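# Move the LB bottle from fridge bin to bench

## Task

Find the bottle marked with the letters LB in the refrigerator's bin, lift it out and set it upright on the bench, keep the second bottle upright inside the refrigerator, then close the refrigerator door. If neither bottle carries the LB lettering, take nothing out, close the door, and press the CALL key on the operator panel until it latches down. A wrongly placed call is permanent.

## Robot and tools

ROBOT. Two six-joint arms, left_arm and right_arm, each on its own carriage (left_rail, right_rail) sharing one floor track. left_rail is always the one at larger y. Each gripper is a two-finger parallel gripper opening to 140 mm. Only left_arm's fingers can fold when pushed: grip with the outer quarter of its pads (near the tips), because parts held nearer the palm may be held loosely, slip, or be crushed, and tips pressed onto a surface fold with little resistance. right_arm's fingers are rigid.

FRAME. All positions are in one frame fixed to the table, in metres: z = 0 is the table top and points up, +x points where the arms face, +y is toward left_rail's end. The track runs along y at x = 0 (y = 0 at its middle); the table edge is at x = 0.17. An arm's base sits at x = 0, y = its carriage's position_m, z = 0.04. Reported hand positions and orientations may be a few cm off, more at long reach.

execute_actions. Argument "actions" is a list holding one action (empty list = no motion, images returned). Optional "cameras": names, ["all"] or []. An action may contain:
- "rows": 1 to 15 rows, each applied for one 1/30 s step. Every row is exactly 18 numbers in [-1, 1], both arms always included: left_arm's 6 joint values, its gripper position, force_limit, speed, then the same 9 for right_arm. Joint order: shoulder pan, shoulder lift, elbow, wrist 1, wrist 2, wrist 3. Joint values are offsets, not poses: each is measured from that arm's Joint targets at the start of the action (every row in the action counts from the same start, not from the previous row), scaled so 1.0 = 1.481 rad for pan and lift and 2.222 rad for elbow and the three wrists. A zero means keep that joint's starting target. Repeating an offset in a later call moves further. Joint ranges: pan, lift and wrists ±6.283 rad, elbow ±3.142; asking more than 0.010 rad beyond a range refuses the call.
- Gripper numbers are absolute commands: position +1 fully open, about -0.8 pads touching, -1 close until blocked. force_limit from -1 (about 14 N) to +1 (58 N); speed -1 (~30 mm/s) to +1 (~250 mm/s); faster closing grips harder. To keep a gripper unchanged, resend its last three numbers (0 is itself a command).
- "steps": 1 to 450 control steps, at least one per row, default 15. After the last row the arms keep heading to its targets; give big moves enough steps and send any unfinished remainder next call. Joint speed and lead are capped, and motion lags commands by about 0.2 s.
- "left_rail" / "right_rail": {"position_m": absolute place on the track (left -0.8 to 1.5, right -1.5 to 0.8), "speed_m_s" 0.01 to 1, "acceleration_factor" 0.1 to 1} or {"stop": true}. Keep carriages at least 0.78 m apart. After sending a position, wait with an action like {"steps": n, "until": {"left_rail": {"position_status": ["!=", "moving"]}}} before placing that arm's hand in the scene. A drive carries the arm along in its current pose.
- "until": conditions on rail fields only, with comparisons "=", "!=", "<", "<=", ">", ">=" (numbers need one), or {"all": {"status": "ended"}} / {"any": {"status": "ended"}}. It ends the action but does not stop the arms.
Any out-of-range value or unknown name refuses the whole call.

RESULTS. Joint positions and Joint velocities: per arm, rail (m) then the six joints (rad). Joint targets: the commanded angles that the next offsets start from. end_effector_position is the point between closed pads; fingers point along gripper +z and close along its y. Tool commands lists gripper commands. object_status: 0 moving, 1 blocked while opening, 2 blocked while closing (a grip), 3 reached the command or pads met (maybe nothing held). position_measured is in counts: 3 open, ~75 = 100 mm, 139 = 60 mm, 200 = 20 mm, 230 pads meet. To grip harder while status is 2, raise force_limit and change position slightly (e.g. -1 to -0.98); to soften, open and re-close slowly. Rail status words: moving, done, stopped, contact_stop (blocked, arm also stopped), time_out, stopped_with_arm, stopped_for_other_arm, stopped_for_other_carriage; position_answer not_taken means resend once stopped. Joint torques and Wrist force/torque (end-effector axes, pushes read as force from the surface) help detect contact. "joint command not followed" means the clearance check altered targets.

OTHER TOOLS. zoom_image {camera, region [x0,y0,x1,y1] pixels, at most 504 square} enlarges the newest image of cam_high, cam_bench_left, cam_bench_mid, cam_bench_right, cam_left_wrist or cam_right_wrist; use it to read bottle lettering. zero_wrist_force {arm} tares that arm's wrist sensor. read_manual returns licence text only. finished_scene ends the scene irreversibly; everything must stay in place afterwards.

AVOID. Any object falling off the table, including onto the track or the strip by it, fails the task. Avoid drops, releasing moving parts, slams and hard pushes on fixed or heavy things. Contact torque at a joint limit (pan/lift 290, elbow 132, wrists 47.5 N m) or about 150 N of outside force stops the arm for 10 s. Do not let the arms or grippers press on each other. Heavy loads held off-centre or twisting stiff things strain the gripper. Long holding or stretched poses heat motors; a MOTOR HOT line warns, and 85 °C brakes the arm for 30 to 60 s.

Each tool is called after ">>>" as a command line: name --argument value for each argument, lists and objects as JSON in quotes; but a table of rows of numbers goes row by row, as --pt "numbers of a row", without its own name.

## Session

I'll start by looking at the scene.

>>> execute_actions --actions '[]'

Scene clock: 0.00 s.
left_arm: end_effector_position=(+0.3563, +1.4026, +0.5790) position_measured=3 object_status=3 end_effector_quat_wxyz=(+0.000, +0.000, +1.000, +0.000) | right_arm: end_effector_position=(+0.3563, -1.3054, +0.5790) position_measured=3 object_status=3 end_effector_quat_wxyz=(+0.000, +0.000, +1.000, +0.000)
Joint positions: left_arm=[1.324 -0.281 -2.157 1.821 -1.235 -1.571 -0.28] | right_arm=[-1.384 -0.281 -2.157 1.821 -1.235 -1.571 -0.28]
Joint velocities: within noise
Joint torques (N m): no reading
Wrist force (N): no reading
Wrist torque (N m): no reading
Wrist force, peak (N): no reading
Joint targets: left_arm=[1.324 -0.281 -2.157 1.821 -1.235 -1.571 -0.280] | right_arm=[-1.384 -0.281 -2.157 1.821 -1.235 -1.571 -0.280]
Tool commands: left_gripper/position=+1.0 left_gripper/force_limit=+1.0 left_gripper/speed=+1.0 right_gripper/position=+1.0 right_gripper/force_limit=+1.0 right_gripper/speed=+1.0
left_rail: position_m=1.324 position_status=done
right_rail: position_m=-1.384 position_status=done

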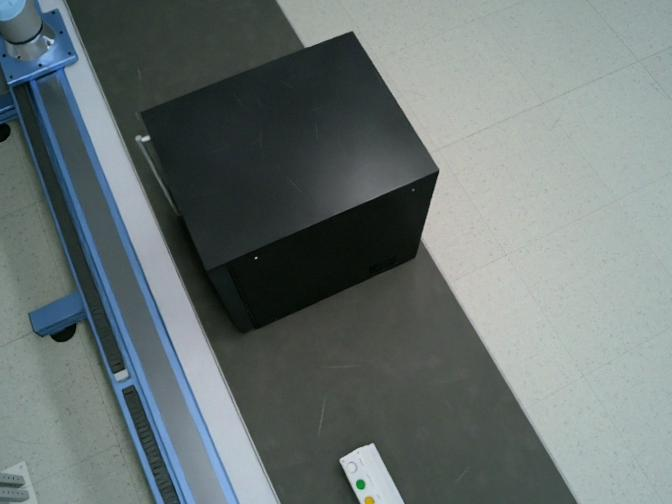

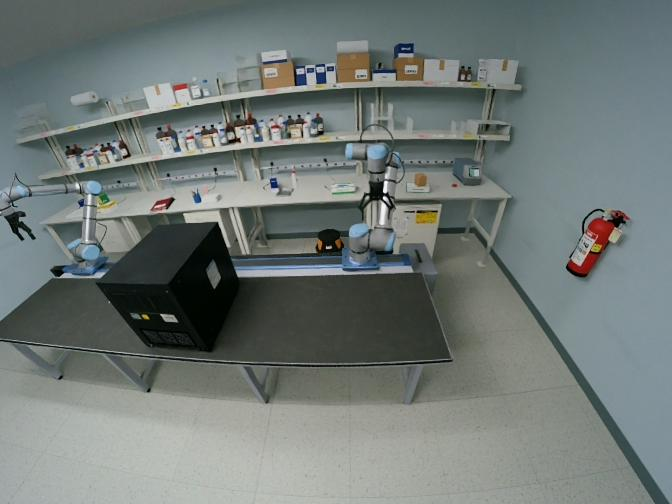

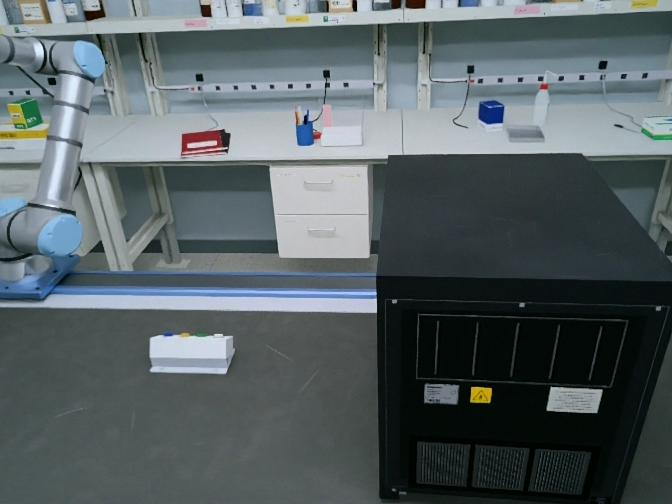

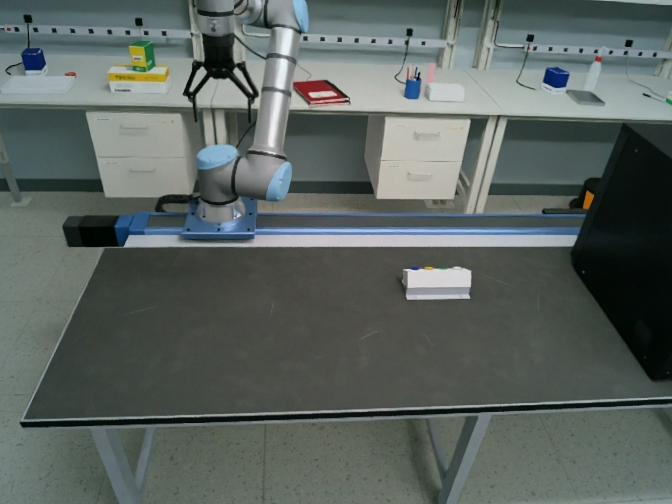

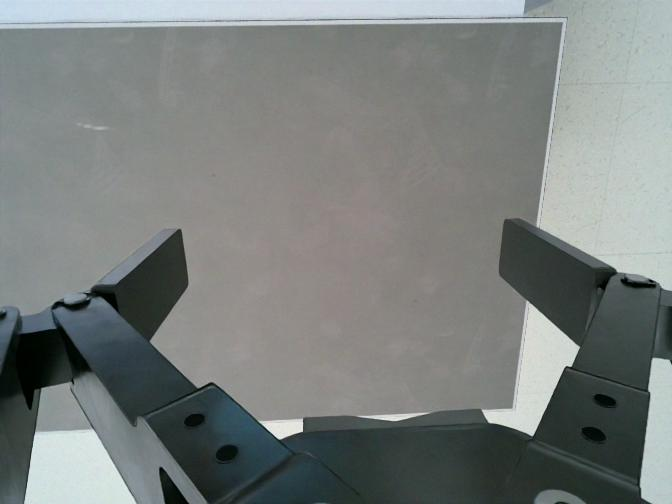

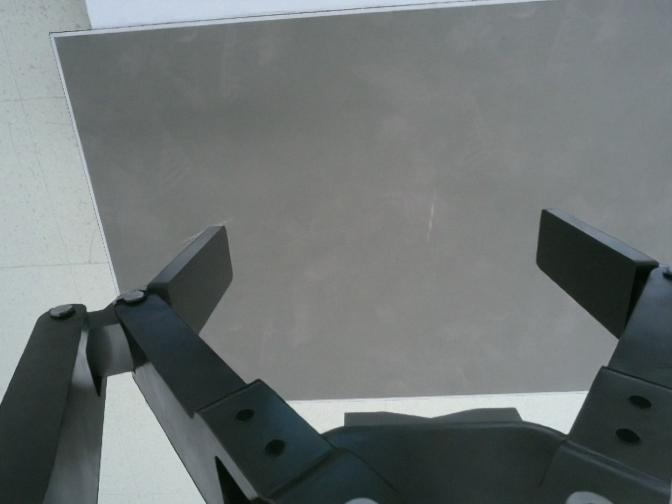

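>>> zoom_image --camera "cam_high" --region '[100, 20, 460, 350]'

>>> zoom_image --camera "cam_high" --region '[110, 80, 290, 290]'

>>> zoom_image --camera "cam_high" --region '[320, 424, 440, 504]'

>>> zoom_image --camera "cam_bench_left" --region '[60, 180, 280, 380]'

>>> zoom_image --camera "cam_bench_mid" --region '[120, 300, 280, 400]'

Scaled by 1.400 from the camera's 672x504 image, which has a finer 960x720 frame.

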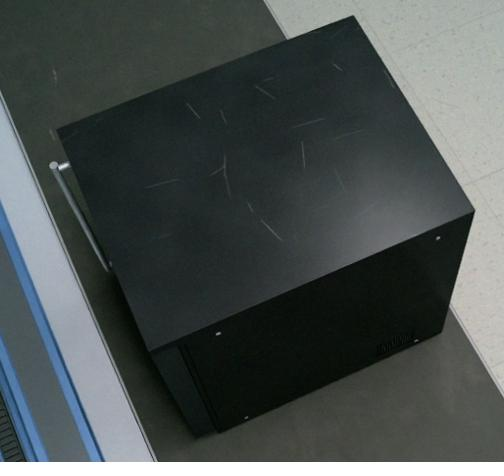

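Scaled by 2.400 from the camera's 672x504 image, which has a finer 960x720 frame.

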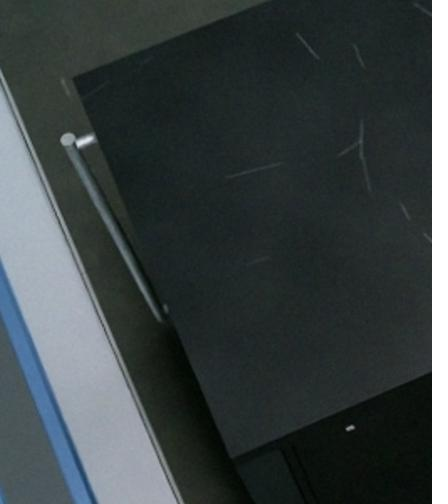

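Scaled by 4.200 from the camera's 672x504 image, which has a finer 960x720 frame.

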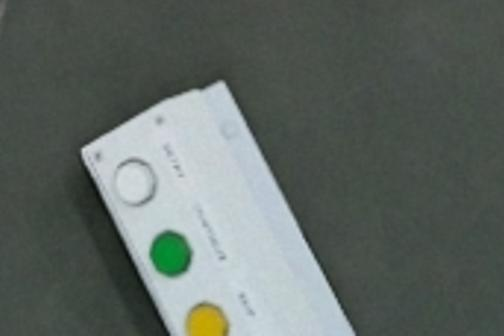

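Scaled by 2.291 from the camera's 672x504 image, which has a finer 960x720 frame.

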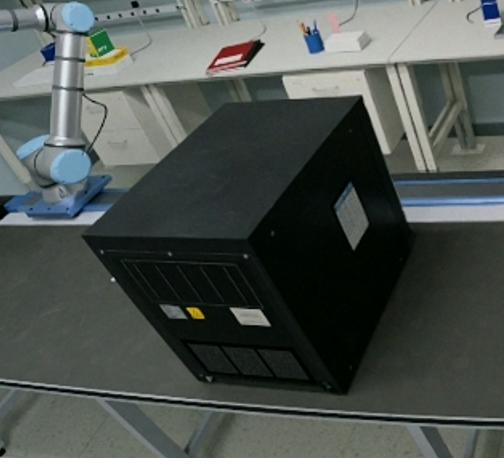

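Scaled by 3.150 from the camera's 672x504 image, which has a finer 960x720 frame.

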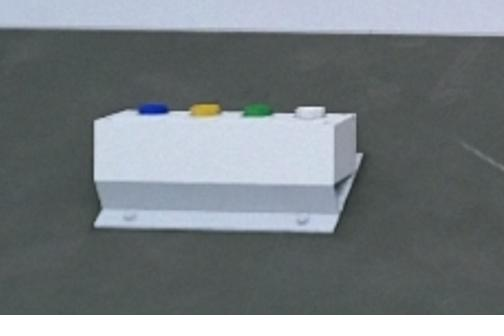

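>>> execute_actions --actions '[{"rows": [[0,0,0,0,0,0,1,1,1,0.05,-0.02,0.02,0.04,0.09,0.008,1,1,1],[0,0,0,0,0,0,1,1,1,0.1,-0.04,0.042,0.075,0.18,0.016,1,1,1],[0,0,0,0,0,0,1,1,1,0.15,-0.06,0.063,0.11,0.27,0.024,1,1,1],[0,0,0,0,0,0,1,1,1,0.2,-0.08,0.084,0.15,0.36,0.032,1,1,1],[0,0,0,0,0,0,1,1,1,0.25,-0.1,0.105,0.185,0.45,0.04,1,1,1],[0,0,0,0,0,0,1,1,1,0.3,-0.12,0.125,0.225,0.54,0.048,1,1,1],[0,0,0,0,0,0,1,1,1,0.35,-0.135,0.145,0.26,0.63,0.056,1,1,1],[0,0,0,0,0,0,1,1,1,0.39,-0.15,0.162,0.291,0.707,0.063,1,1,1]], "steps": 40}]'

>>> execute_actions --actions '[{"rows": [[0,0,0,0,0,0,1,1,1,0.05,-0.02,0.02,0.04,0.09,0.008,1,1,1],[0,0,0,0,0,0,1,1,1,0.1,-0.04,0.042,0.075,0.18,0.016,1,1,1],[0,0,0,0,0,0,1,1,1,0.15,-0.06,0.063,0.11,0.27,0.024,1,1,1],[0,0,0,0,0,0,1,1,1,0.2,-0.08,0.084,0.15,0.36,0.032,1,1,1],[0,0,0,0,0,0,1,1,1,0.25,-0.1,0.105,0.185,0.45,0.04,1,1,1],[0,0,0,0,0,0,1,1,1,0.3,-0.12,0.125,0.225,0.54,0.048,1,1,1],[0,0,0,0,0,0,1,1,1,0.35,-0.135,0.145,0.26,0.63,0.056,1,1,1],[0,0,0,0,0,0,1,1,1,0.389,-0.149,0.162,0.292,0.707,0.063,1,1,1]], "steps": 40}]'

Scene clock: 18.37 s.
left_arm: end_effector_position=(+0.3563, +1.4026, +0.5790) position_measured=3 object_status=3 end_effector_quat_wxyz=(+0.000, +0.000, +1.000, +0.000) | right_arm: end_effector_position=(+0.0426, -0.8326, +0.6718) position_measured=3 object_status=3 end_effector_quat_wxyz=(-0.321, +0.122, +0.696, +0.630)
Joint positions: left_arm=[1.324 -0.281 -2.157 1.821 -1.235 -1.571 -0.28] | right_arm=[-1.384 0.297 -2.379 2.181 -0.588 0 -0.141]
Joint torques (N m): left_arm=[-0.37 2.1 -52.11 -4.09 -0.12 0.08] | right_arm=[17.14 3.78 -43.18 0.67 6.99 2.02]
Wrist force (N): left_arm=[0.1 -0.1 -0.2] | right_arm=[0.1 1.2 3.9]
Wrist torque (N m): left_arm=[-0.04 -0.03 0.00] | right_arm=[0.74 -0.59 -0.30]
Wrist force, peak (N): left_arm=[0.2 0.0 -0.8] | right_arm=[-11.0 -15.9 -9.4]
Joint targets: left_arm=[1.324 -0.281 -2.157 1.821 -1.235 -1.571 -0.280] | right_arm=[-1.384 0.297 -2.379 2.181 -0.588 0.000 -0.141]
left_rail: position_m=1.324 position_status=done
right_rail: position_m=-1.384 position_status=done

Scene clock: 19.90 s.
left_arm: end_effector_position=(+0.3563, +1.4026, +0.5790) position_measured=3 object_status=3 end_effector_quat_wxyz=(+0.000, +0.000, +1.000, +0.000) | right_arm: end_effector_position=(+0.1145, -0.9763, +0.4500) position_measured=3 object_status=3 end_effector_quat_wxyz=(-0.299, +0.641, +0.299, +0.640)
Joint positions: left_arm=[1.324 -0.281 -2.157 1.821 -1.235 -1.571 -0.28] | right_arm=[-1.384 0.873 -2.6 2.541 0.06 1.571 -0.001]
Joint torques (N m): left_arm=[-1.14 0.95 -52.23 -4.5 0.07 -0.18] | right_arm=[17.54 16.28 -44.95 0.45 4.28 2.14]
Wrist force (N): left_arm=[0.1 0.3 -0.1] | right_arm=[1.0 0.2 3.0]
Wrist torque (N m): left_arm=[0.06 -0.02 0.01] | right_arm=[0.03 -1.07 -0.45]
Wrist force, peak (N): left_arm=[0.4 -0.2 -0.7] | right_arm=[-5.1 14.2 -0.8]
Joint targets: left_arm=[1.324 -0.281 -2.157 1.821 -1.235 -1.571 -0.280] | right_arm=[-1.384 0.873 -2.600 2.541 0.060 1.571 -0.001]
left_rail: position_m=1.324 position_status=done
right_rail: position_m=-1.384 position_status=done

>>> execute_actions --actions '[{"right_rail": {"position_m": -0.45, "speed_m_s": 0.5}, "steps": 200, "until": {"right_rail": {"position_status": ["!=", "moving"]}}}]' --cameras '["cam_high", "cam_bench_mid", "cam_right_wrist"]'

Scene clock: 23.23 s.
left_arm: end_effector_position=(+0.3563, +1.4026, +0.5790) position_measured=3 object_status=3 end_effector_quat_wxyz=(+0.000, +0.000, +1.000, +0.000) | right_arm: end_effector_position=(+0.1145, -0.0423, +0.4500) position_measured=3 object_status=3 end_effector_quat_wxyz=(-0.299, +0.641, +0.299, +0.640)
Joint positions: left_arm=[1.324 -0.281 -2.157 1.821 -1.235 -1.571 -0.28] | right_arm=[-0.45 0.873 -2.6 2.541 0.06 1.571 -0.001]
Joint torques (N m): left_arm=[-0.55 1.6 -51.19 -4.42 -0.3 -0.54] | right_arm=[-16.87 39.38 -48.86 -6.23 -0.45 1.93]
Wrist force (N): left_arm=[-0.2 -0.1 -0.2] | right_arm=[1.5 0.6 3.1]
Wrist torque (N m): left_arm=[-0.03 0.05 0.00] | right_arm=[0.15 -1.18 -0.45]
Wrist force, peak (N): left_arm=[0.4 0.3 -0.6] | right_arm=[1.4 -0.3 4.2]
Joint targets: left_arm=[1.324 -0.281 -2.157 1.821 -1.235 -1.571 -0.280] | right_arm=[-0.450 0.873 -2.600 2.541 0.060 1.571 -0.001]
Tool commands: left_gripper/position=+1.0 left_gripper/force_limit=+1.0 left_gripper/speed=+1.0 right_gripper/position=+1.0 right_gripper/force_limit=+1.0 right_gripper/speed=+1.0
left_rail: position_m=1.324 position_status=done
right_rail: position_m=-0.450 speed_m_s=0.50 position_status=done
camera_calibration:
cam_right_wrist: T_world_to_cam=[[0.786414, -0.616566, -0.0374016, -0.0782036], [-0.236076, -0.244052, -0.940589, 0.447212], [0.570807, 0.748522, -0.337482, 0.302714], [0, 0, 0, 1]] pos_world=[-0.00571494, -0.165663, 0.519878]
Images, in order (width x height): cam_high 672x504, cam_bench_mid 672x504, cam_right_wrist 672x504.

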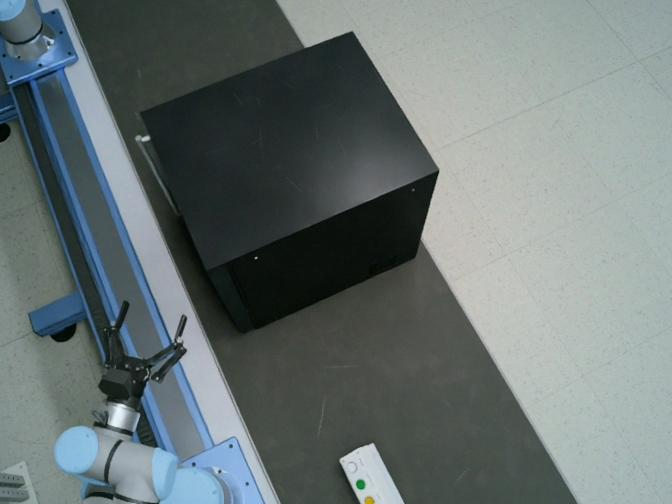

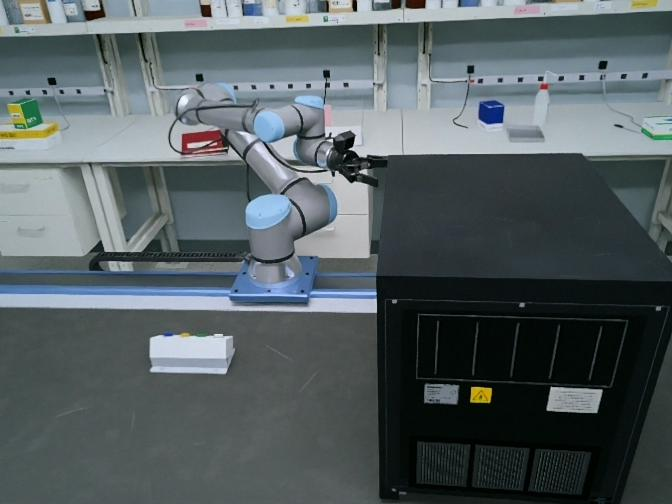

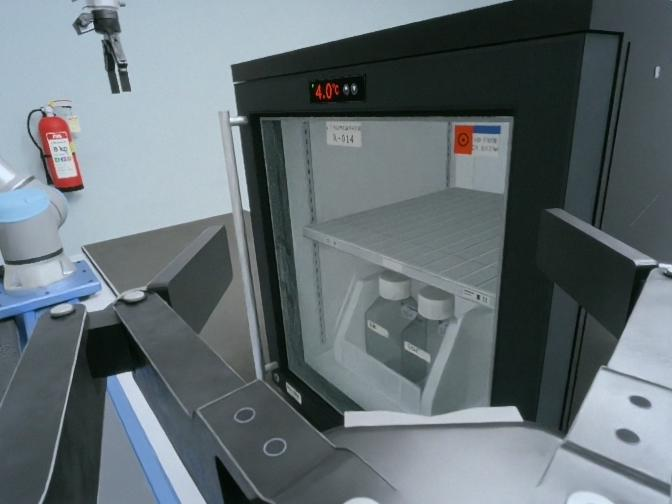

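>>> zoom_image --camera "cam_right_wrist" --region '[340, 250, 500, 410]'

>>> zoom_image --camera "cam_right_wrist" --region '[220, 60, 540, 300]'

>>> zoom_image --camera "cam_right_wrist" --region '[210, 300, 370, 420]'

Scaled by 3.150 from the camera's 672x504 image, which has a finer 960x720 frame.

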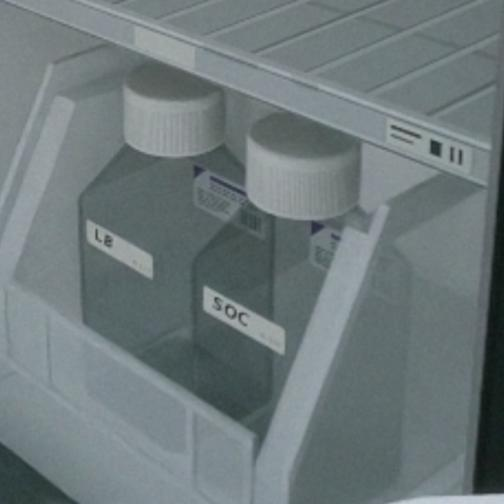

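Scaled by 1.575 from the camera's 672x504 image, which has a finer 960x720 frame.

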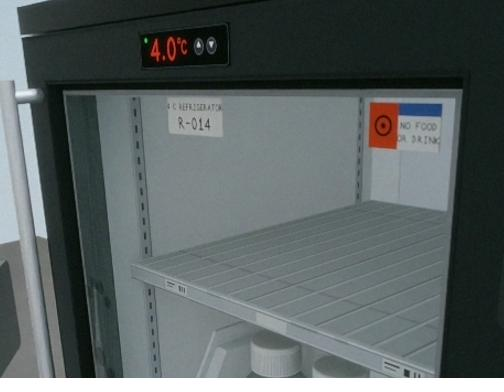

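Scaled by 3.150 from the camera's 672x504 image, which has a finer 960x720 frame.

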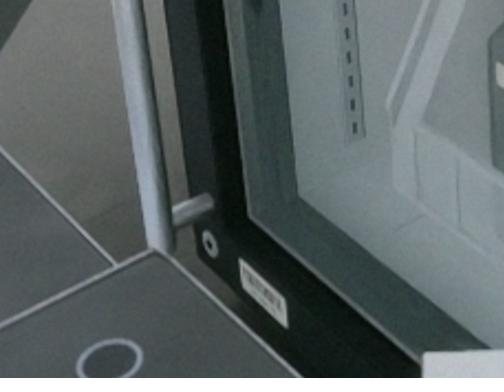

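>>> execute_actions --actions '[{"right_rail": {"position_m": -0.25, "speed_m_s": 0.5}, "steps": 200, "until": {"right_rail": {"position_status": ["!=", "moving"]}}}]' --cameras '["cam_right_wrist"]'

Scene clock: 26.07 s.
left_arm: end_effector_position=(+0.3563, +1.4026, +0.5790) position_measured=3 object_status=3 end_effector_quat_wxyz=(+0.000, +0.000, +1.000, +0.000) | right_arm: end_effector_position=(+0.1145, +0.1577, +0.4500) position_measured=3 object_status=3 end_effector_quat_wxyz=(-0.299, +0.641, +0.299, +0.640)
Joint positions: left_arm=[1.324 -0.281 -2.157 1.821 -1.235 -1.571 -0.28] | right_arm=[-0.25 0.873 -2.6 2.541 0.06 1.571 -0.001]
Joint torques (N m): left_arm=[0.05 -1.73 -51.64 -4.24 0.18 -0.08] | right_arm=[-16.65 39.68 -53.18 -5.8 -1.12 1.54]
Wrist force (N): left_arm=[0.1 -0.1 -0.1] | right_arm=[1.4 0.2 3.0]
Wrist torque (N m): left_arm=[-0.04 -0.02 0.00] | right_arm=[0.04 -1.17 -0.45]
Wrist force, peak (N): left_arm=[-0.1 -0.4 -0.7] | right_arm=[1.5 -0.1 4.0]
Joint targets: left_arm=[1.324 -0.281 -2.157 1.821 -1.235 -1.571 -0.280] | right_arm=[-0.250 0.873 -2.600 2.541 0.060 1.571 -0.001]
Tool commands: left_gripper/position=+1.0 left_gripper/force_limit=+1.0 left_gripper/speed=+1.0 right_gripper/position=+1.0 right_gripper/force_limit=+1.0 right_gripper/speed=+1.0
left_rail: position_m=1.324 position_status=done
right_rail: position_m=-0.250 speed_m_s=0.50 position_status=done
camera_calibration:
cam_right_wrist: T_world_to_cam=[[0.786414, -0.616566, -0.0374016, 0.0451095], [-0.236076, -0.244052, -0.940589, 0.496022], [0.570807, 0.748522, -0.337482, 0.15301], [0, 0, 0, 1]] pos_world=[-0.00571494, 0.0343369, 0.519878]
Images, in order (width x height): cam_right_wrist 672x504.

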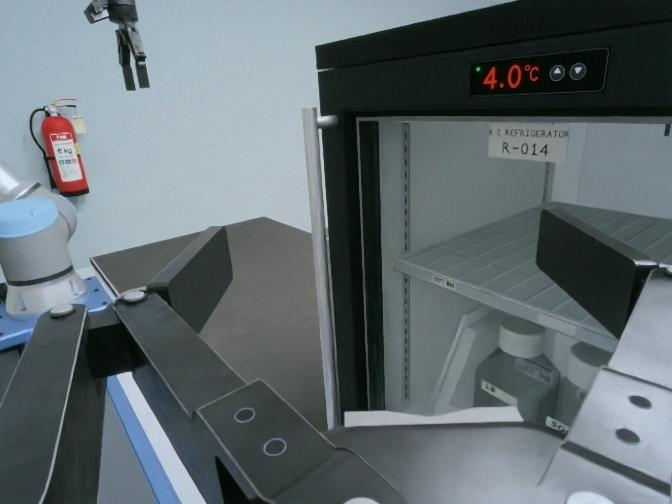

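>>> zoom_image --camera "cam_right_wrist" --region '[380, 250, 640, 440]'

>>> zoom_image --camera "cam_right_wrist" --region '[280, 30, 480, 180]'

>>> zoom_image --camera "cam_right_wrist" --region '[460, 360, 560, 430]'

Scaled by 1.938 from the camera's 672x504 image, which has a finer 960x720 frame.

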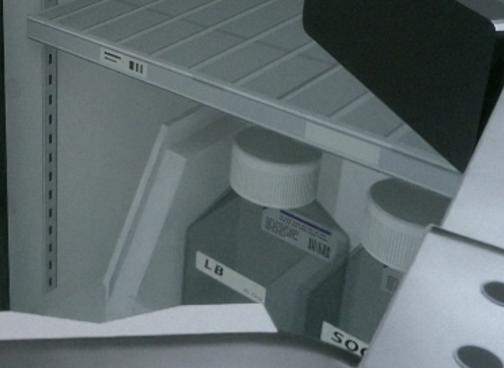

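Scaled by 2.520 from the camera's 672x504 image, which has a finer 960x720 frame.

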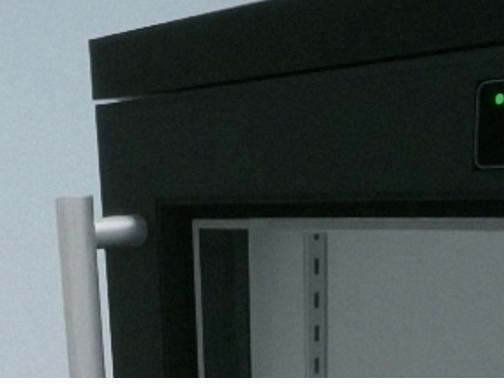

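Scaled by 5.040 from the camera's 672x504 image, which has a finer 960x720 frame.

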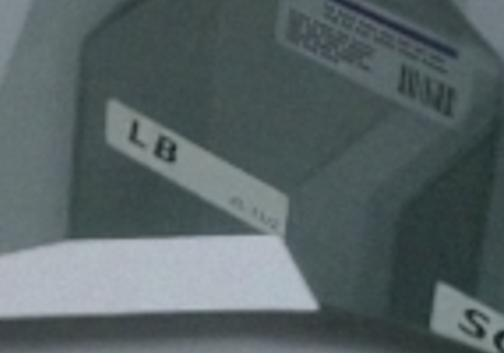

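>>> execute_actions --actions '[{"right_rail": {"position_m": -1.2, "speed_m_s": 0.8}, "steps": 200, "until": {"right_rail": {"position_status": ["!=", "moving"]}}}]'

Scene clock: 56.33 s.
left_arm: end_effector_position=(+0.3563, +1.4026, +0.5790) position_measured=3 object_status=3 end_effector_quat_wxyz=(+0.000, +0.000, +1.000, +0.000) | right_arm: end_effector_position=(+0.1145, -0.7923, +0.4500) position_measured=3 object_status=3 end_effector_quat_wxyz=(-0.299, +0.641, +0.299, +0.640)
Joint positions: left_arm=[1.324 -0.281 -2.157 1.821 -1.235 -1.571 -0.28] | right_arm=[-1.2 0.873 -2.6 2.541 0.06 1.571 -0.001]
Joint torques (N m): left_arm=[-0.29 -0.67 -51.16 -4.53 -0.24 -0.4] | right_arm=[0.32 25.89 -56.06 -2.54 -1.29 -0.03]
Wrist force (N): left_arm=[-0.2 0.2 -0.5] | right_arm=[0.7 0.4 2.6]
Wrist torque (N m): left_arm=[0.04 0.05 0.01] | right_arm=[0.10 -1.02 -0.44]
Wrist force, peak (N): left_arm=[-0.5 -0.2 -0.7] | right_arm=[1.0 -0.4 4.0]
Joint targets: left_arm=[1.324 -0.281 -2.157 1.821 -1.235 -1.571 -0.280] | right_arm=[-1.200 0.873 -2.600 2.541 0.060 1.571 -0.001]
Tool commands: left_gripper/position=+1.0 left_gripper/force_limit=+1.0 left_gripper/speed=+1.0 right_gripper/position=+1.0 right_gripper/force_limit=+1.0 right_gripper/speed=+1.0
left_rail: position_m=1.324 position_status=done
right_rail: position_m=-1.200 speed_m_s=0.80 position_status=done

>>> execute_actions --actions '[{"rows": [[0,0,0,0,0,0,1,1,1,0,0.06,-0.04,0,0,0,1,1,1],[0,0,0,0,0,0,1,1,1,0,0.13,-0.087,0,0,0,1,1,1],[0,0,0,0,0,0,1,1,1,0,0.2,-0.133,0,0,0,1,1,1],[0,0,0,0,0,0,1,1,1,0,0.27,-0.18,0,0,0,1,1,1],[0,0,0,0,0,0,1,1,1,0,0.34,-0.227,0,0,0,1,1,1],[0,0,0,0,0,0,1,1,1,0,0.41,-0.273,0,0,0,1,1,1],[0,0,0,0,0,0,1,1,1,0,0.48,-0.32,0,0,0,1,1,1],[0,0,0,0,0,0,1,1,1,0,0.55,-0.367,0,0,0,1,1,1],[0,0,0,0,0,0,1,1,1,0,0.62,-0.413,0,0,0,1,1,1],[0,0,0,0,0,0,1,1,1,0,0.6752,-0.45,0,0,0,1,1,1]], "steps": 24}]'

>>> execute_actions --actions '[{"rows": [[0,0,0,0,0,0,1,1,1,-0.04,-0.015,-0.035,0.045,-0.016,0,1,1,1],[0,0,0,0,0,0,1,1,1,-0.085,-0.03,-0.075,0.096,-0.034,0,1,1,1],[0,0,0,0,0,0,1,1,1,-0.13,-0.047,-0.116,0.148,-0.053,0,1,1,1],[0,0,0,0,0,0,1,1,1,-0.175,-0.064,-0.156,0.199,-0.071,0,1,1,1],[0,0,0,0,0,0,1,1,1,-0.22,-0.08,-0.196,0.25,-0.09,0,1,1,1],[0,0,0,0,0,0,1,1,1,-0.265,-0.097,-0.237,0.302,-0.108,0,1,1,1],[0,0,0,0,0,0,1,1,1,-0.31,-0.114,-0.277,0.353,-0.126,0,1,1,1],[0,0,0,0,0,0,1,1,1,-0.355,-0.131,-0.317,0.404,-0.145,0,1,1,1],[0,0,0,0,0,0,1,1,1,-0.4,-0.148,-0.358,0.456,-0.163,0,1,1,1],[0,0,0,0,0,0,1,1,1,-0.445,-0.164,-0.398,0.507,-0.181,0,1,1,1],[0,0,0,0,0,0,1,1,1,-0.49,-0.181,-0.438,0.559,-0.2,0,1,1,1],[0,0,0,0,0,0,1,1,1,-0.535,-0.198,-0.479,0.61,-0.218,0,1,1,1],[0,0,0,0,0,0,1,1,1,-0.58,-0.214,-0.519,0.662,-0.236,0,1,1,1],[0,0,0,0,0,0,1,1,1,-0.63,-0.233,-0.564,0.719,-0.257,0,1,1,1],[0,0,0,0,0,0,1,1,1,-0.6815,-0.2518,-0.6099,0.7777,-0.2775,0,1,1,1]], "steps": 24}]'

>>> execute_actions --actions '[{"rows": [[0,0,0,0,0,0,1,1,1,-0.04,-0.015,-0.035,0.045,-0.016,0,1,1,1],[0,0,0,0,0,0,1,1,1,-0.085,-0.03,-0.075,0.096,-0.034,0,1,1,1],[0,0,0,0,0,0,1,1,1,-0.13,-0.047,-0.116,0.148,-0.053,0,1,1,1],[0,0,0,0,0,0,1,1,1,-0.175,-0.064,-0.156,0.199,-0.071,0,1,1,1],[0,0,0,0,0,0,1,1,1,-0.22,-0.08,-0.196,0.25,-0.09,0,1,1,1],[0,0,0,0,0,0,1,1,1,-0.265,-0.097,-0.237,0.302,-0.108,0,1,1,1],[0,0,0,0,0,0,1,1,1,-0.31,-0.114,-0.277,0.353,-0.126,0,1,1,1],[0,0,0,0,0,0,1,1,1,-0.355,-0.131,-0.317,0.404,-0.145,0,1,1,1],[0,0,0,0,0,0,1,1,1,-0.4,-0.148,-0.358,0.456,-0.163,0,1,1,1],[0,0,0,0,0,0,1,1,1,-0.445,-0.164,-0.398,0.507,-0.181,0,1,1,1],[0,0,0,0,0,0,1,1,1,-0.49,-0.181,-0.438,0.559,-0.2,0,1,1,1],[0,0,0,0,0,0,1,1,1,-0.535,-0.198,-0.479,0.61,-0.218,0,1,1,1],[0,0,0,0,0,0,1,1,1,-0.58,-0.214,-0.519,0.662,-0.236,0,1,1,1],[0,0,0,0,0,0,1,1,1,-0.63,-0.233,-0.564,0.719,-0.257,0,1,1,1],[0,0,0,0,0,0,1,1,1,-0.6815,-0.2517,-0.6099,0.7777,-0.2775,0,1,1,1]], "steps": 30}]'

Scene clock: 59.40 s.
left_arm: end_effector_position=(+0.3563, +1.4026, +0.5790) position_measured=3 object_status=3 end_effector_quat_wxyz=(+0.000, +0.000, +1.000, +0.000) | right_arm: end_effector_position=(+0.4402, -0.4037, +0.7463) position_measured=3 object_status=3 end_effector_quat_wxyz=(-0.299, +0.641, +0.299, +0.640)
Joint positions: left_arm=[1.324 -0.281 -2.157 1.821 -1.235 -1.571 -0.28] | right_arm=[-1.2 0.873 -1.6 1.541 0.06 1.571 -0.001]
Joint torques (N m): left_arm=[-2.22 -0.77 -50.03 -4.65 0.35 -0.11] | right_arm=[6.33 -37.98 -56.99 0.04 -1.03 -0.41]
Wrist force (N): left_arm=[-0.3 -0.1 -0.1] | right_arm=[1.0 0.5 3.0]
Wrist torque (N m): left_arm=[-0.03 0.06 0.01] | right_arm=[0.13 -1.06 -0.44]
Wrist force, peak (N): left_arm=[0.3 -0.1 -0.8] | right_arm=[32.2 0.1 5.0]
Joint targets: left_arm=[1.324 -0.281 -2.157 1.821 -1.235 -1.571 -0.280] | right_arm=[-1.200 0.873 -1.600 1.541 0.060 1.571 -0.001]
left_rail: position_m=1.324 position_status=done
right_rail: position_m=-1.200 speed_m_s=0.80 position_status=done

Scene clock: 60.73 s.
left_arm: end_effector_position=(+0.3563, +1.4026, +0.5790) position_measured=3 object_status=3 end_effector_quat_wxyz=(+0.000, +0.000, +1.000, +0.000) | right_arm: end_effector_position=(-0.0331, -0.8210, +1.2226) position_measured=3 object_status=3 end_effector_quat_wxyz=(-0.168, +0.687, +0.168, +0.686)
Joint positions: left_arm=[1.324 -0.281 -2.157 1.821 -1.235 -1.571 -0.28] | right_arm=[-1.2 -0.136 -1.972 0.186 1.788 0.954 -0.001]
Joint torques (N m): left_arm=[-0.59 -0.82 -50.11 -4.28 0.15 -0.23] | right_arm=[-22.64 33.25 2.01 1.12 -3.95 -0.13]
Wrist force (N): left_arm=[0.2 -0.1 -0.4] | right_arm=[1.5 0.8 2.9]
Wrist torque (N m): left_arm=[-0.02 -0.03 0.00] | right_arm=[0.24 -1.21 -0.42]
Wrist force, peak (N): left_arm=[0.0 -0.2 -0.6] | right_arm=[-23.5 -13.2 6.0]
Joint targets: left_arm=[1.324 -0.281 -2.157 1.821 -1.235 -1.571 -0.280] | right_arm=[-1.200 -0.136 -1.973 0.186 1.788 0.954 -0.001]
left_rail: position_m=1.324 position_status=done
right_rail: position_m=-1.200 speed_m_s=0.80 position_status=done

Scene clock: 62.07 s.
left_arm: end_effector_position=(+0.3563, +1.4026, +0.5790) position_measured=3 object_status=3 end_effector_quat_wxyz=(+0.000, +0.000, +1.000, +0.000) | right_arm: end_effector_position=(+0.1014, -0.2231, +0.3303) position_measured=3 object_status=3 end_effector_quat_wxyz=(-0.031, +0.707, +0.031, +0.706)
Joint positions: left_arm=[1.324 -0.281 -2.157 1.821 -1.235 -1.571 -0.28] | right_arm=[-1.2 -1.145 -2.345 -1.169 3.516 0.338 -0.001]
Joint torques (N m): left_arm=[-0.73 0.41 -50.59 -4.32 -0.06 -0.22] | right_arm=[-19.55 96.18 36.24 2.83 -3.85 -0.23]
Wrist force (N): left_arm=[0.0 -0.2 -0.2] | right_arm=[1.6 1.1 3.0]
Wrist torque (N m): left_arm=[-0.04 0.00 0.00] | right_arm=[0.23 -1.20 -0.39]
Wrist force, peak (N): left_arm=[-0.5 -0.5 -0.3] | right_arm=[-26.6 -13.4 26.0]
Joint targets: left_arm=[1.324 -0.281 -2.157 1.821 -1.235 -1.571 -0.280] | right_arm=[-1.200 -1.146 -2.345 -1.169 3.516 0.338 -0.001]
left_rail: position_m=1.324 position_status=done
right_rail: position_m=-1.200 speed_m_s=0.80 position_status=done

>>> execute_actions --actions '[{"right_rail": {"position_m": -0.75, "speed_m_s": 0.5}, "steps": 200, "until": {"right_rail": {"position_status": ["!=", "moving"]}}}]' --cameras '["cam_right_wrist"]'

>>> zoom_image --camera "cam_right_wrist" --region '[220, 220, 500, 430]'

Scene clock: 64.57 s.
left_arm: end_effector_position=(+0.3563, +1.4026, +0.5790) position_measured=3 object_status=3 end_effector_quat_wxyz=(+0.000, +0.000, +1.000, +0.000) | right_arm: end_effector_position=(+0.1015, +0.2269, +0.3302) position_measured=3 object_status=3 end_effector_quat_wxyz=(-0.031, +0.707, +0.031, +0.706)
Joint positions: left_arm=[1.324 -0.281 -2.157 1.821 -1.235 -1.571 -0.28] | right_arm=[-0.75 -1.146 -2.345 -1.169 3.516 0.338 -0.001]
Joint torques (N m): left_arm=[-1.72 1.93 -50.23 -4.49 -0.06 -0.03] | right_arm=[-14.83 112.36 48.87 -0.01 -2.49 -0.57]
Wrist force (N): left_arm=[-0.3 0.1 -0.1] | right_arm=[1.7 0.7 2.8]
Wrist torque (N m): left_arm=[0.01 0.06 0.01] | right_arm=[0.14 -1.21 -0.38]
Wrist force, peak (N): left_arm=[-0.2 -0.5 -0.4] | right_arm=[1.4 1.7 3.5]
Joint targets: left_arm=[1.324 -0.281 -2.157 1.821 -1.235 -1.571 -0.280] | right_arm=[-0.750 -1.146 -2.345 -1.169 3.516 0.338 -0.001]
Tool commands: left_gripper/position=+1.0 left_gripper/force_limit=+1.0 left_gripper/speed=+1.0 right_gripper/position=+1.0 right_gripper/force_limit=+1.0 right_gripper/speed=+1.0
left_rail: position_m=1.324 position_status=done
right_rail: position_m=-0.750 speed_m_s=0.50 position_status=done
camera_calibration:
cam_right_wrist: T_world_to_cam=[[0.119678, -0.99205, -0.0389055, 0.246864], [-0.338702, -0.00396107, -0.940885, 0.353251], [0.933251, 0.125781, -0.336483, 0.172391], [0, 0, 0, 1]] pos_world=[-0.0707817, 0.224617, 0.39998]
Images, in order (width x height): cam_right_wrist 672x504.

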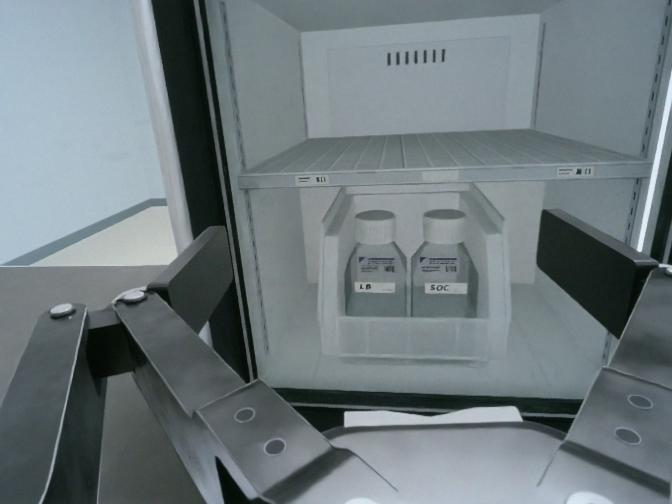

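Scaled by 1.800 from the camera's 672x504 image, which has a finer 960x720 frame.

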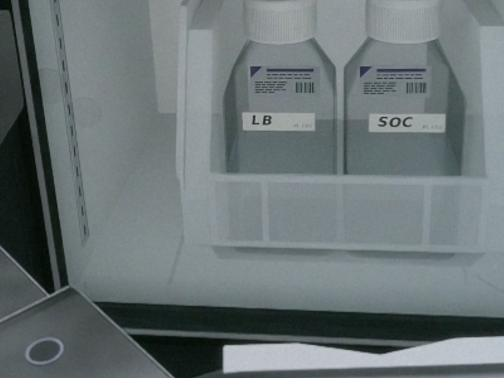

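>>> zoom_image --camera "cam_right_wrist" --region '[340, 200, 480, 320]'

>>> zoom_image --camera "cam_right_wrist" --region '[345, 250, 415, 310]'

Scaled by 3.600 from the camera's 672x504 image, which has a finer 960x720 frame.

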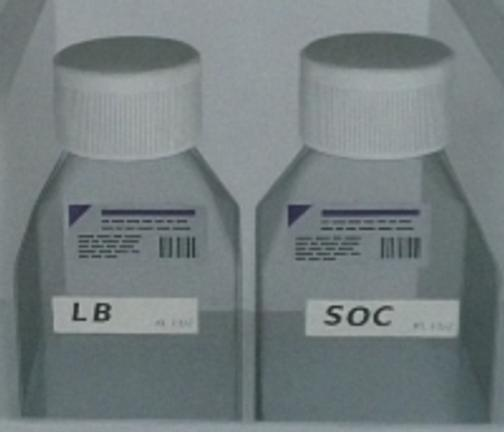

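Scaled by 7.200 from the camera's 672x504 image, which has a finer 960x720 frame.

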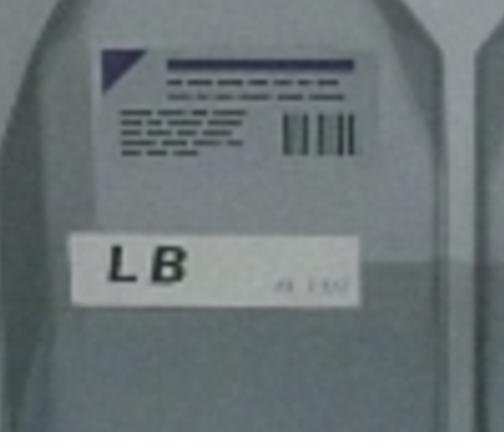

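>>> execute_actions --actions '[{"right_rail": {"position_m": -0.6, "speed_m_s": 0.3}, "steps": 200, "until": {"right_rail": {"position_status": ["!=", "moving"]}}}]' --cameras '["cam_right_wrist", "cam_high"]'

>>> zoom_image --camera "cam_right_wrist" --region '[220, 0, 500, 210]'

Scene clock: 69.17 s.
left_arm: end_effector_position=(+0.3563, +1.4026, +0.5790) position_measured=3 object_status=3 end_effector_quat_wxyz=(+0.000, +0.000, +1.000, +0.000) | right_arm: end_effector_position=(+0.1015, +0.3769, +0.3302) position_measured=3 object_status=3 end_effector_quat_wxyz=(-0.031, +0.707, +0.031, +0.706)
Joint positions: left_arm=[1.324 -0.281 -2.157 1.821 -1.235 -1.571 -0.28] | right_arm=[-0.6 -1.146 -2.345 -1.169 3.516 0.338 -0.001]
Joint torques (N m): left_arm=[-0.76 -1.61 -48.9 -4.28 0.01 0.17] | right_arm=[5.39 110.25 43.24 -2.7 1.14 -0.52]
Wrist force (N): left_arm=[-0.2 0.0 0.0] | right_arm=[1.8 0.6 3.1]
Wrist torque (N m): left_arm=[-0.01 0.06 0.01] | right_arm=[0.12 -1.24 -0.38]
Wrist force, peak (N): left_arm=[0.0 -0.5 -0.7] | right_arm=[1.5 1.9 3.6]
Joint targets: left_arm=[1.324 -0.281 -2.157 1.821 -1.235 -1.571 -0.280] | right_arm=[-0.600 -1.146 -2.345 -1.169 3.516 0.338 -0.001]
Tool commands: left_gripper/position=+1.0 left_gripper/force_limit=+1.0 left_gripper/speed=+1.0 right_gripper/position=+1.0 right_gripper/force_limit=+1.0 right_gripper/speed=+1.0
left_rail: position_m=1.324 position_status=done
right_rail: position_m=-0.600 speed_m_s=0.30 position_status=done
camera_calibration:
cam_right_wrist: T_world_to_cam=[[0.119642, -0.992051, -0.0390044, 0.395807], [-0.338715, -0.00385659, -0.940881, 0.353804], [0.933251, 0.12578, -0.336484, 0.153512], [0, 0, 0, 1]] pos_world=[-0.0707816, 0.374717, 0.39998]
Images, in order (width x height): cam_high 672x504, cam_right_wrist 672x504.

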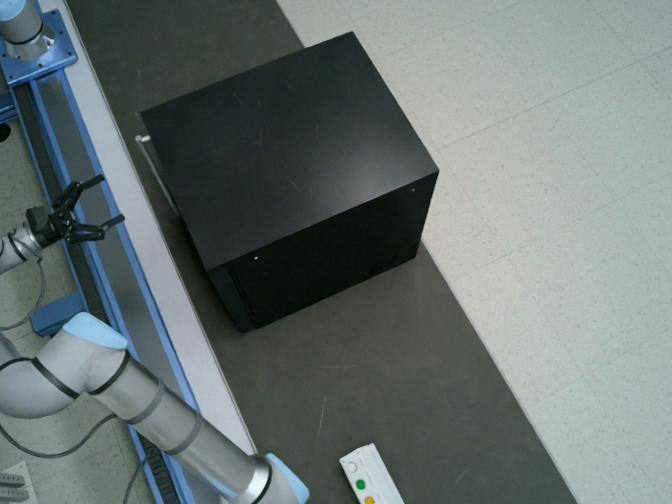

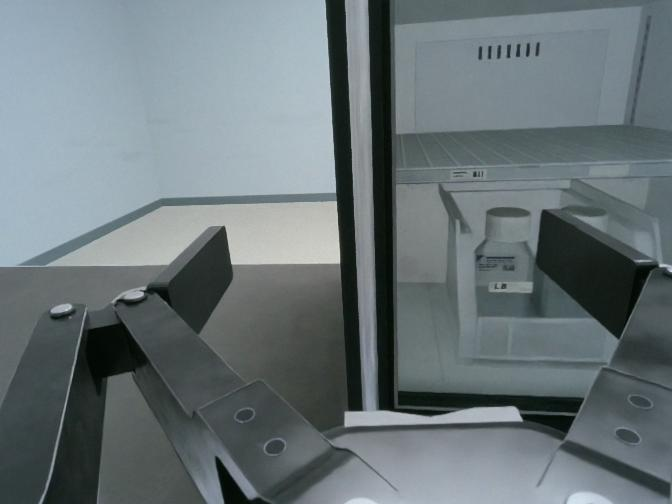

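Scaled by 1.800 from the camera's 672x504 image, which has a finer 960x720 frame.

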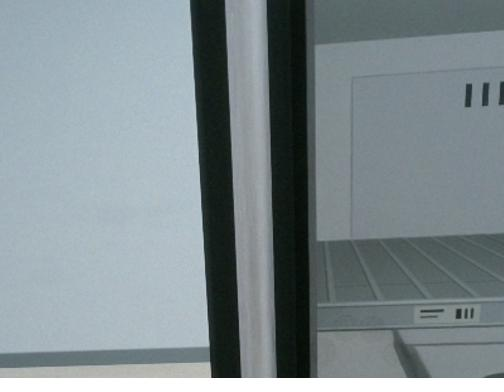

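>>> execute_actions --actions '[{"right_rail": {"position_m": -0.5955, "speed_m_s": 0.3}, "rows": [[0,0,0,0,0,0,1,1,1,0,0,0,0,0,0,-0.15,-1,-0.2]], "steps": 40}]' --cameras '["cam_right_wrist"]'

>>> zoom_image --camera "cam_right_wrist" --region '[280, 100, 480, 300]'

Scene clock: 72.53 s.
left_arm: end_effector_position=(+0.3563, +1.4026, +0.5790) position_measured=3 object_status=3 end_effector_quat_wxyz=(+0.000, +0.000, +1.000, +0.000) | right_arm: end_effector_position=(+0.1015, +0.3814, +0.3302) position_measured=148 object_status=3 end_effector_quat_wxyz=(-0.031, +0.707, +0.031, +0.706)
Joint positions: left_arm=[1.324 -0.281 -2.157 1.821 -1.235 -1.571 -0.28] | right_arm=[-0.595 -1.146 -2.345 -1.169 3.516 0.338 -0.001]
Joint torques (N m): left_arm=[-1.52 0.22 -49.61 -4.18 0.08 0.09] | right_arm=[12.22 99.78 46.39 2.21 0.87 -0.61]
Wrist force (N): left_arm=[-0.1 -0.5 0.0] | right_arm=[1.7 0.6 3.1]
Wrist torque (N m): left_arm=[-0.12 0.03 0.00] | right_arm=[0.12 -1.28 -0.39]
Wrist force, peak (N): left_arm=[0.3 -0.2 -0.7] | right_arm=[1.9 0.7 3.5]
Joint targets: left_arm=[1.324 -0.281 -2.157 1.821 -1.235 -1.571 -0.280] | right_arm=[-0.596 -1.146 -2.345 -1.169 3.516 0.338 -0.001]
left_rail: position_m=1.324 position_status=done
right_rail: position_m=-0.595 position_m_goal=-0.596 speed_m_s=0.30 position_status=done
camera_calibration:
cam_right_wrist: T_world_to_cam=[[0.119678, -0.99205, -0.0389055, 0.400235], [-0.338702, -0.00396107, -0.940885, 0.353864], [0.933251, 0.125781, -0.336483, 0.152946], [0, 0, 0, 1]] pos_world=[-0.0707817, 0.379217, 0.39998]
Images, in order (width x height): cam_right_wrist 672x504.

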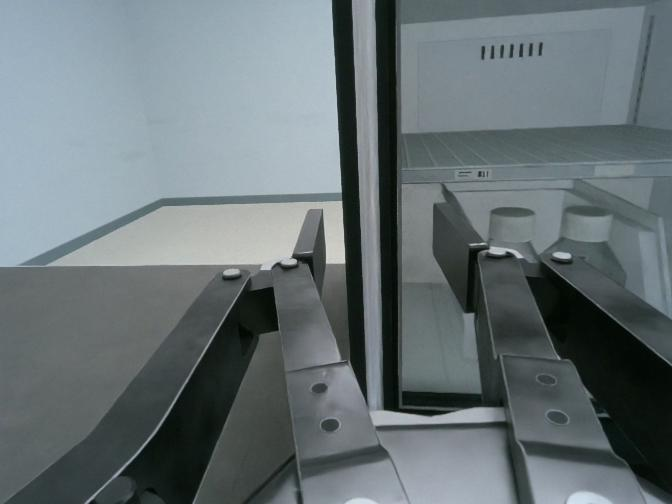

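Scaled by 2.520 from the camera's 672x504 image, which has a finer 960x720 frame.

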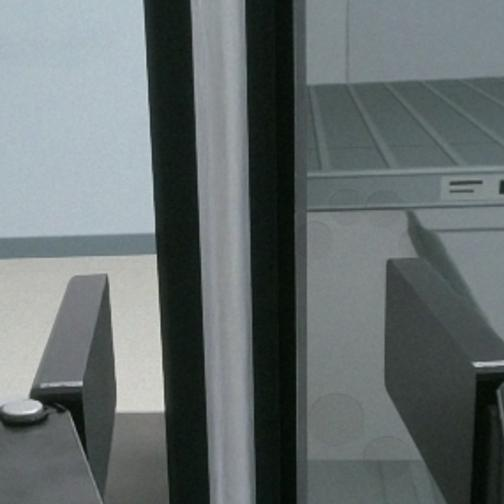

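>>> execute_actions --actions '[{"rows": [[0,0,0,0,0,0,1,1,1,-0.002,0.0003,-0.0004,0.0002,-0.0013,0,-0.15,-1,-0.2],[0,0,0,0,0,0,1,1,1,-0.006,0.0009,-0.0011,0.0005,-0.004,0,-0.15,-1,-0.2],[0,0,0,0,0,0,1,1,1,-0.011,0.0017,-0.0021,0.0009,-0.0073,0,-0.15,-1,-0.2],[0,0,0,0,0,0,1,1,1,-0.016,0.0025,-0.0031,0.0012,-0.0107,0,-0.15,-1,-0.2],[0,0,0,0,0,0,1,1,1,-0.021,0.0033,-0.004,0.0016,-0.014,0,-0.15,-1,-0.2],[0,0,0,0,0,0,1,1,1,-0.026,0.0041,-0.005,0.002,-0.0173,0,-0.15,-1,-0.2],[0,0,0,0,0,0,1,1,1,-0.031,0.0049,-0.006,0.0024,-0.0207,0,-0.15,-1,-0.2],[0,0,0,0,0,0,1,1,1,-0.036,0.0057,-0.0069,0.0028,-0.024,0,-0.15,-1,-0.2],[0,0,0,0,0,0,1,1,1,-0.041,0.0064,-0.0079,0.0032,-0.0273,0,-0.15,-1,-0.2],[0,0,0,0,0,0,1,1,1,-0.046,0.0072,-0.0088,0.0036,-0.0307,0,-0.15,-1,-0.2],[0,0,0,0,0,0,1,1,1,-0.051,0.008,-0.0098,0.004,-0.034,0,-0.15,-1,-0.2],[0,0,0,0,0,0,1,1,1,-0.056,0.0088,-0.0108,0.0044,-0.0374,0,-0.15,-1,-0.2],[0,0,0,0,0,0,1,1,1,-0.06,0.0094,-0.0115,0.0047,-0.04,0,-0.15,-1,-0.2],[0,0,0,0,0,0,1,1,1,-0.063,0.0099,-0.0121,0.0049,-0.042,0,-0.15,-1,-0.2],[0,0,0,0,0,0,1,1,1,-0.0651,0.0102,-0.0125,0.0051,-0.0434,0,-0.15,-1,-0.2]], "steps": 25}]' --cameras '["cam_right_wrist"]'

>>> zoom_image --camera "cam_right_wrist" --region '[280, 150, 480, 350]'

Scene clock: 74.27 s.
left_arm: end_effector_position=(+0.3563, +1.4026, +0.5790) position_measured=3 object_status=3 end_effector_quat_wxyz=(+0.000, +0.000, +1.000, +0.000) | right_arm: end_effector_position=(+0.1968, +0.3909, +0.3301) position_measured=148 object_status=3 end_effector_quat_wxyz=(-0.031, +0.706, +0.031, +0.706)
Joint positions: left_arm=[1.324 -0.281 -2.157 1.821 -1.235 -1.571 -0.28] | right_arm=[-0.595 -1.242 -2.33 -1.197 3.528 0.242 -0.001]
Joint torques (N m): left_arm=[-1.19 1.47 -49.64 -4.41 -0.27 0.06] | right_arm=[-20.48 121.65 35.47 2.73 -4.33 -0.29]
Wrist force (N): left_arm=[0.0 -0.1 -0.3] | right_arm=[1.6 0.5 2.9]
Wrist torque (N m): left_arm=[-0.03 0.00 0.01] | right_arm=[0.13 -1.27 -0.40]
Wrist force, peak (N): left_arm=[-0.3 -0.1 -0.5] | right_arm=[1.7 0.0 5.1]
Joint targets: left_arm=[1.324 -0.281 -2.157 1.821 -1.235 -1.571 -0.280] | right_arm=[-0.596 -1.242 -2.330 -1.197 3.528 0.241 -0.001]
left_rail: position_m=1.324 position_status=done
right_rail: position_m=-0.595 position_m_goal=-0.596 speed_m_s=0.30 position_status=done
camera_calibration:
cam_right_wrist: T_world_to_cam=[[0.119706, -0.992095, -0.0376682, 0.397787], [-0.338146, -0.00506922, -0.94108, 0.386451], [0.93345, 0.12539, -0.336079, 0.0628254], [0, 0, 0, 1]] pos_world=[0.0244149, 0.388724, 0.399779]
Images, in order (width x height): cam_right_wrist 672x504.

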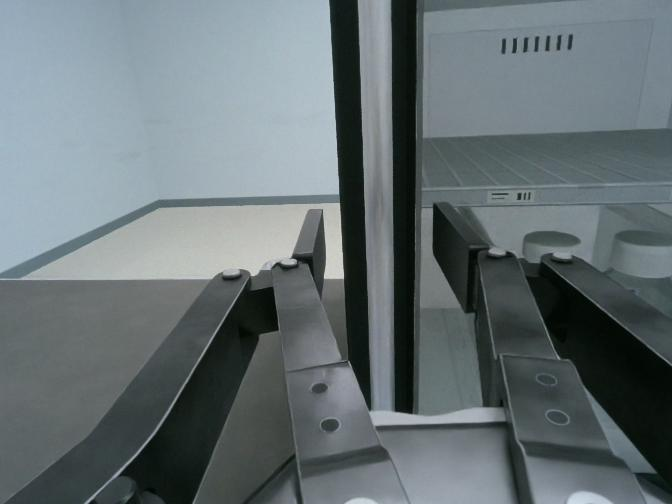

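Scaled by 2.520 from the camera's 672x504 image, which has a finer 960x720 frame.

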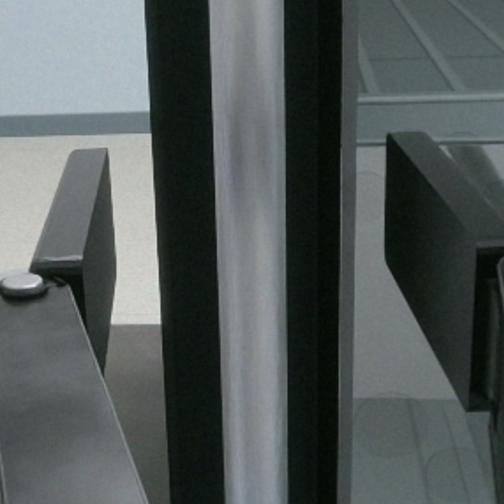

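>>> execute_actions --actions '[{"rows": [[0,0,0,0,0,0,1,1,1,-0.002,0.0003,-0.0004,0.0001,-0.0013,0,-0.15,-1,-0.2],[0,0,0,0,0,0,1,1,1,-0.005,0.0008,-0.001,0.0003,-0.0033,0,-0.15,-1,-0.2],[0,0,0,0,0,0,1,1,1,-0.008,0.0013,-0.0016,0.0005,-0.0053,0,-0.15,-1,-0.2],[0,0,0,0,0,0,1,1,1,-0.011,0.0018,-0.0022,0.0008,-0.0073,0,-0.15,-1,-0.2],[0,0,0,0,0,0,1,1,1,-0.014,0.0023,-0.0027,0.0011,-0.0093,0,-0.15,-1,-0.2],[0,0,0,0,0,0,1,1,1,-0.0163,0.0026,-0.0032,0.0013,-0.0109,0,-0.15,-1,-0.2]], "steps": 20}]' --cameras '["cam_right_wrist"]'

>>> zoom_image --camera "cam_right_wrist" --region '[280, 150, 480, 350]'

Scene clock: 75.90 s.
left_arm: end_effector_position=(+0.3563, +1.4026, +0.5790) position_measured=3 object_status=3 end_effector_quat_wxyz=(+0.000, +0.000, +1.000, +0.000) | right_arm: end_effector_position=(+0.2207, +0.3918, +0.3300) position_measured=148 object_status=3 end_effector_quat_wxyz=(-0.031, +0.706, +0.031, +0.706)
Joint positions: left_arm=[1.324 -0.281 -2.157 1.821 -1.235 -1.571 -0.28] | right_arm=[-0.595 -1.266 -2.326 -1.204 3.531 0.217 -0.001]
Joint torques (N m): left_arm=[-1.06 -0.72 -49.12 -4.19 -0.41 -0.14] | right_arm=[-19.58 121.62 36.56 2.83 -3.85 -0.57]
Wrist force (N): left_arm=[0.0 0.0 -0.1] | right_arm=[1.1 0.4 3.0]
Wrist torque (N m): left_arm=[-0.01 0.01 0.00] | right_arm=[0.10 -1.17 -0.40]
Wrist force, peak (N): left_arm=[-0.2 -0.1 -0.7] | right_arm=[1.3 0.6 5.0]
Joint targets: left_arm=[1.324 -0.281 -2.157 1.821 -1.235 -1.571 -0.280] | right_arm=[-0.596 -1.266 -2.326 -1.204 3.531 0.217 -0.001]
left_rail: position_m=1.324 position_status=done
right_rail: position_m=-0.595 position_m_goal=-0.596 speed_m_s=0.30 position_status=done
camera_calibration:
cam_right_wrist: T_world_to_cam=[[0.119847, -0.992092, -0.0372853, 0.395645], [-0.338096, -0.0054739, -0.941096, 0.394638], [0.93345, 0.125393, -0.336078, 0.0402745], [0, 0, 0, 1]] pos_world=[0.0484145, 0.389626, 0.399679]
Images, in order (width x height): cam_right_wrist 672x504.

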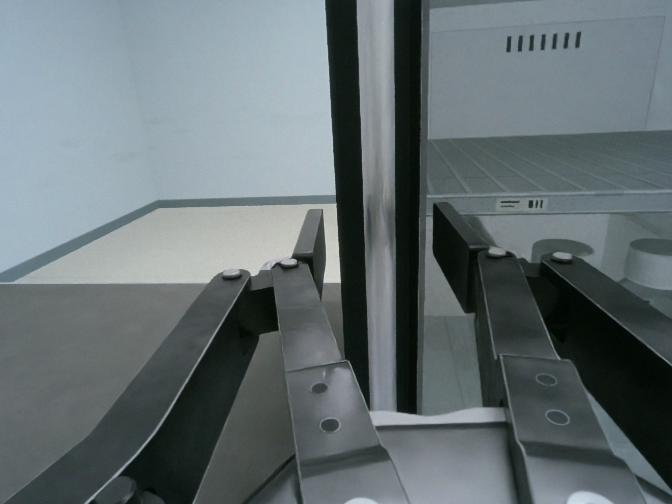

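Scaled by 2.520 from the camera's 672x504 image, which has a finer 960x720 frame.

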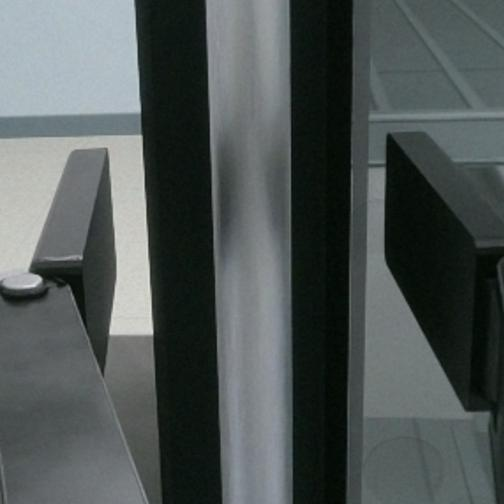

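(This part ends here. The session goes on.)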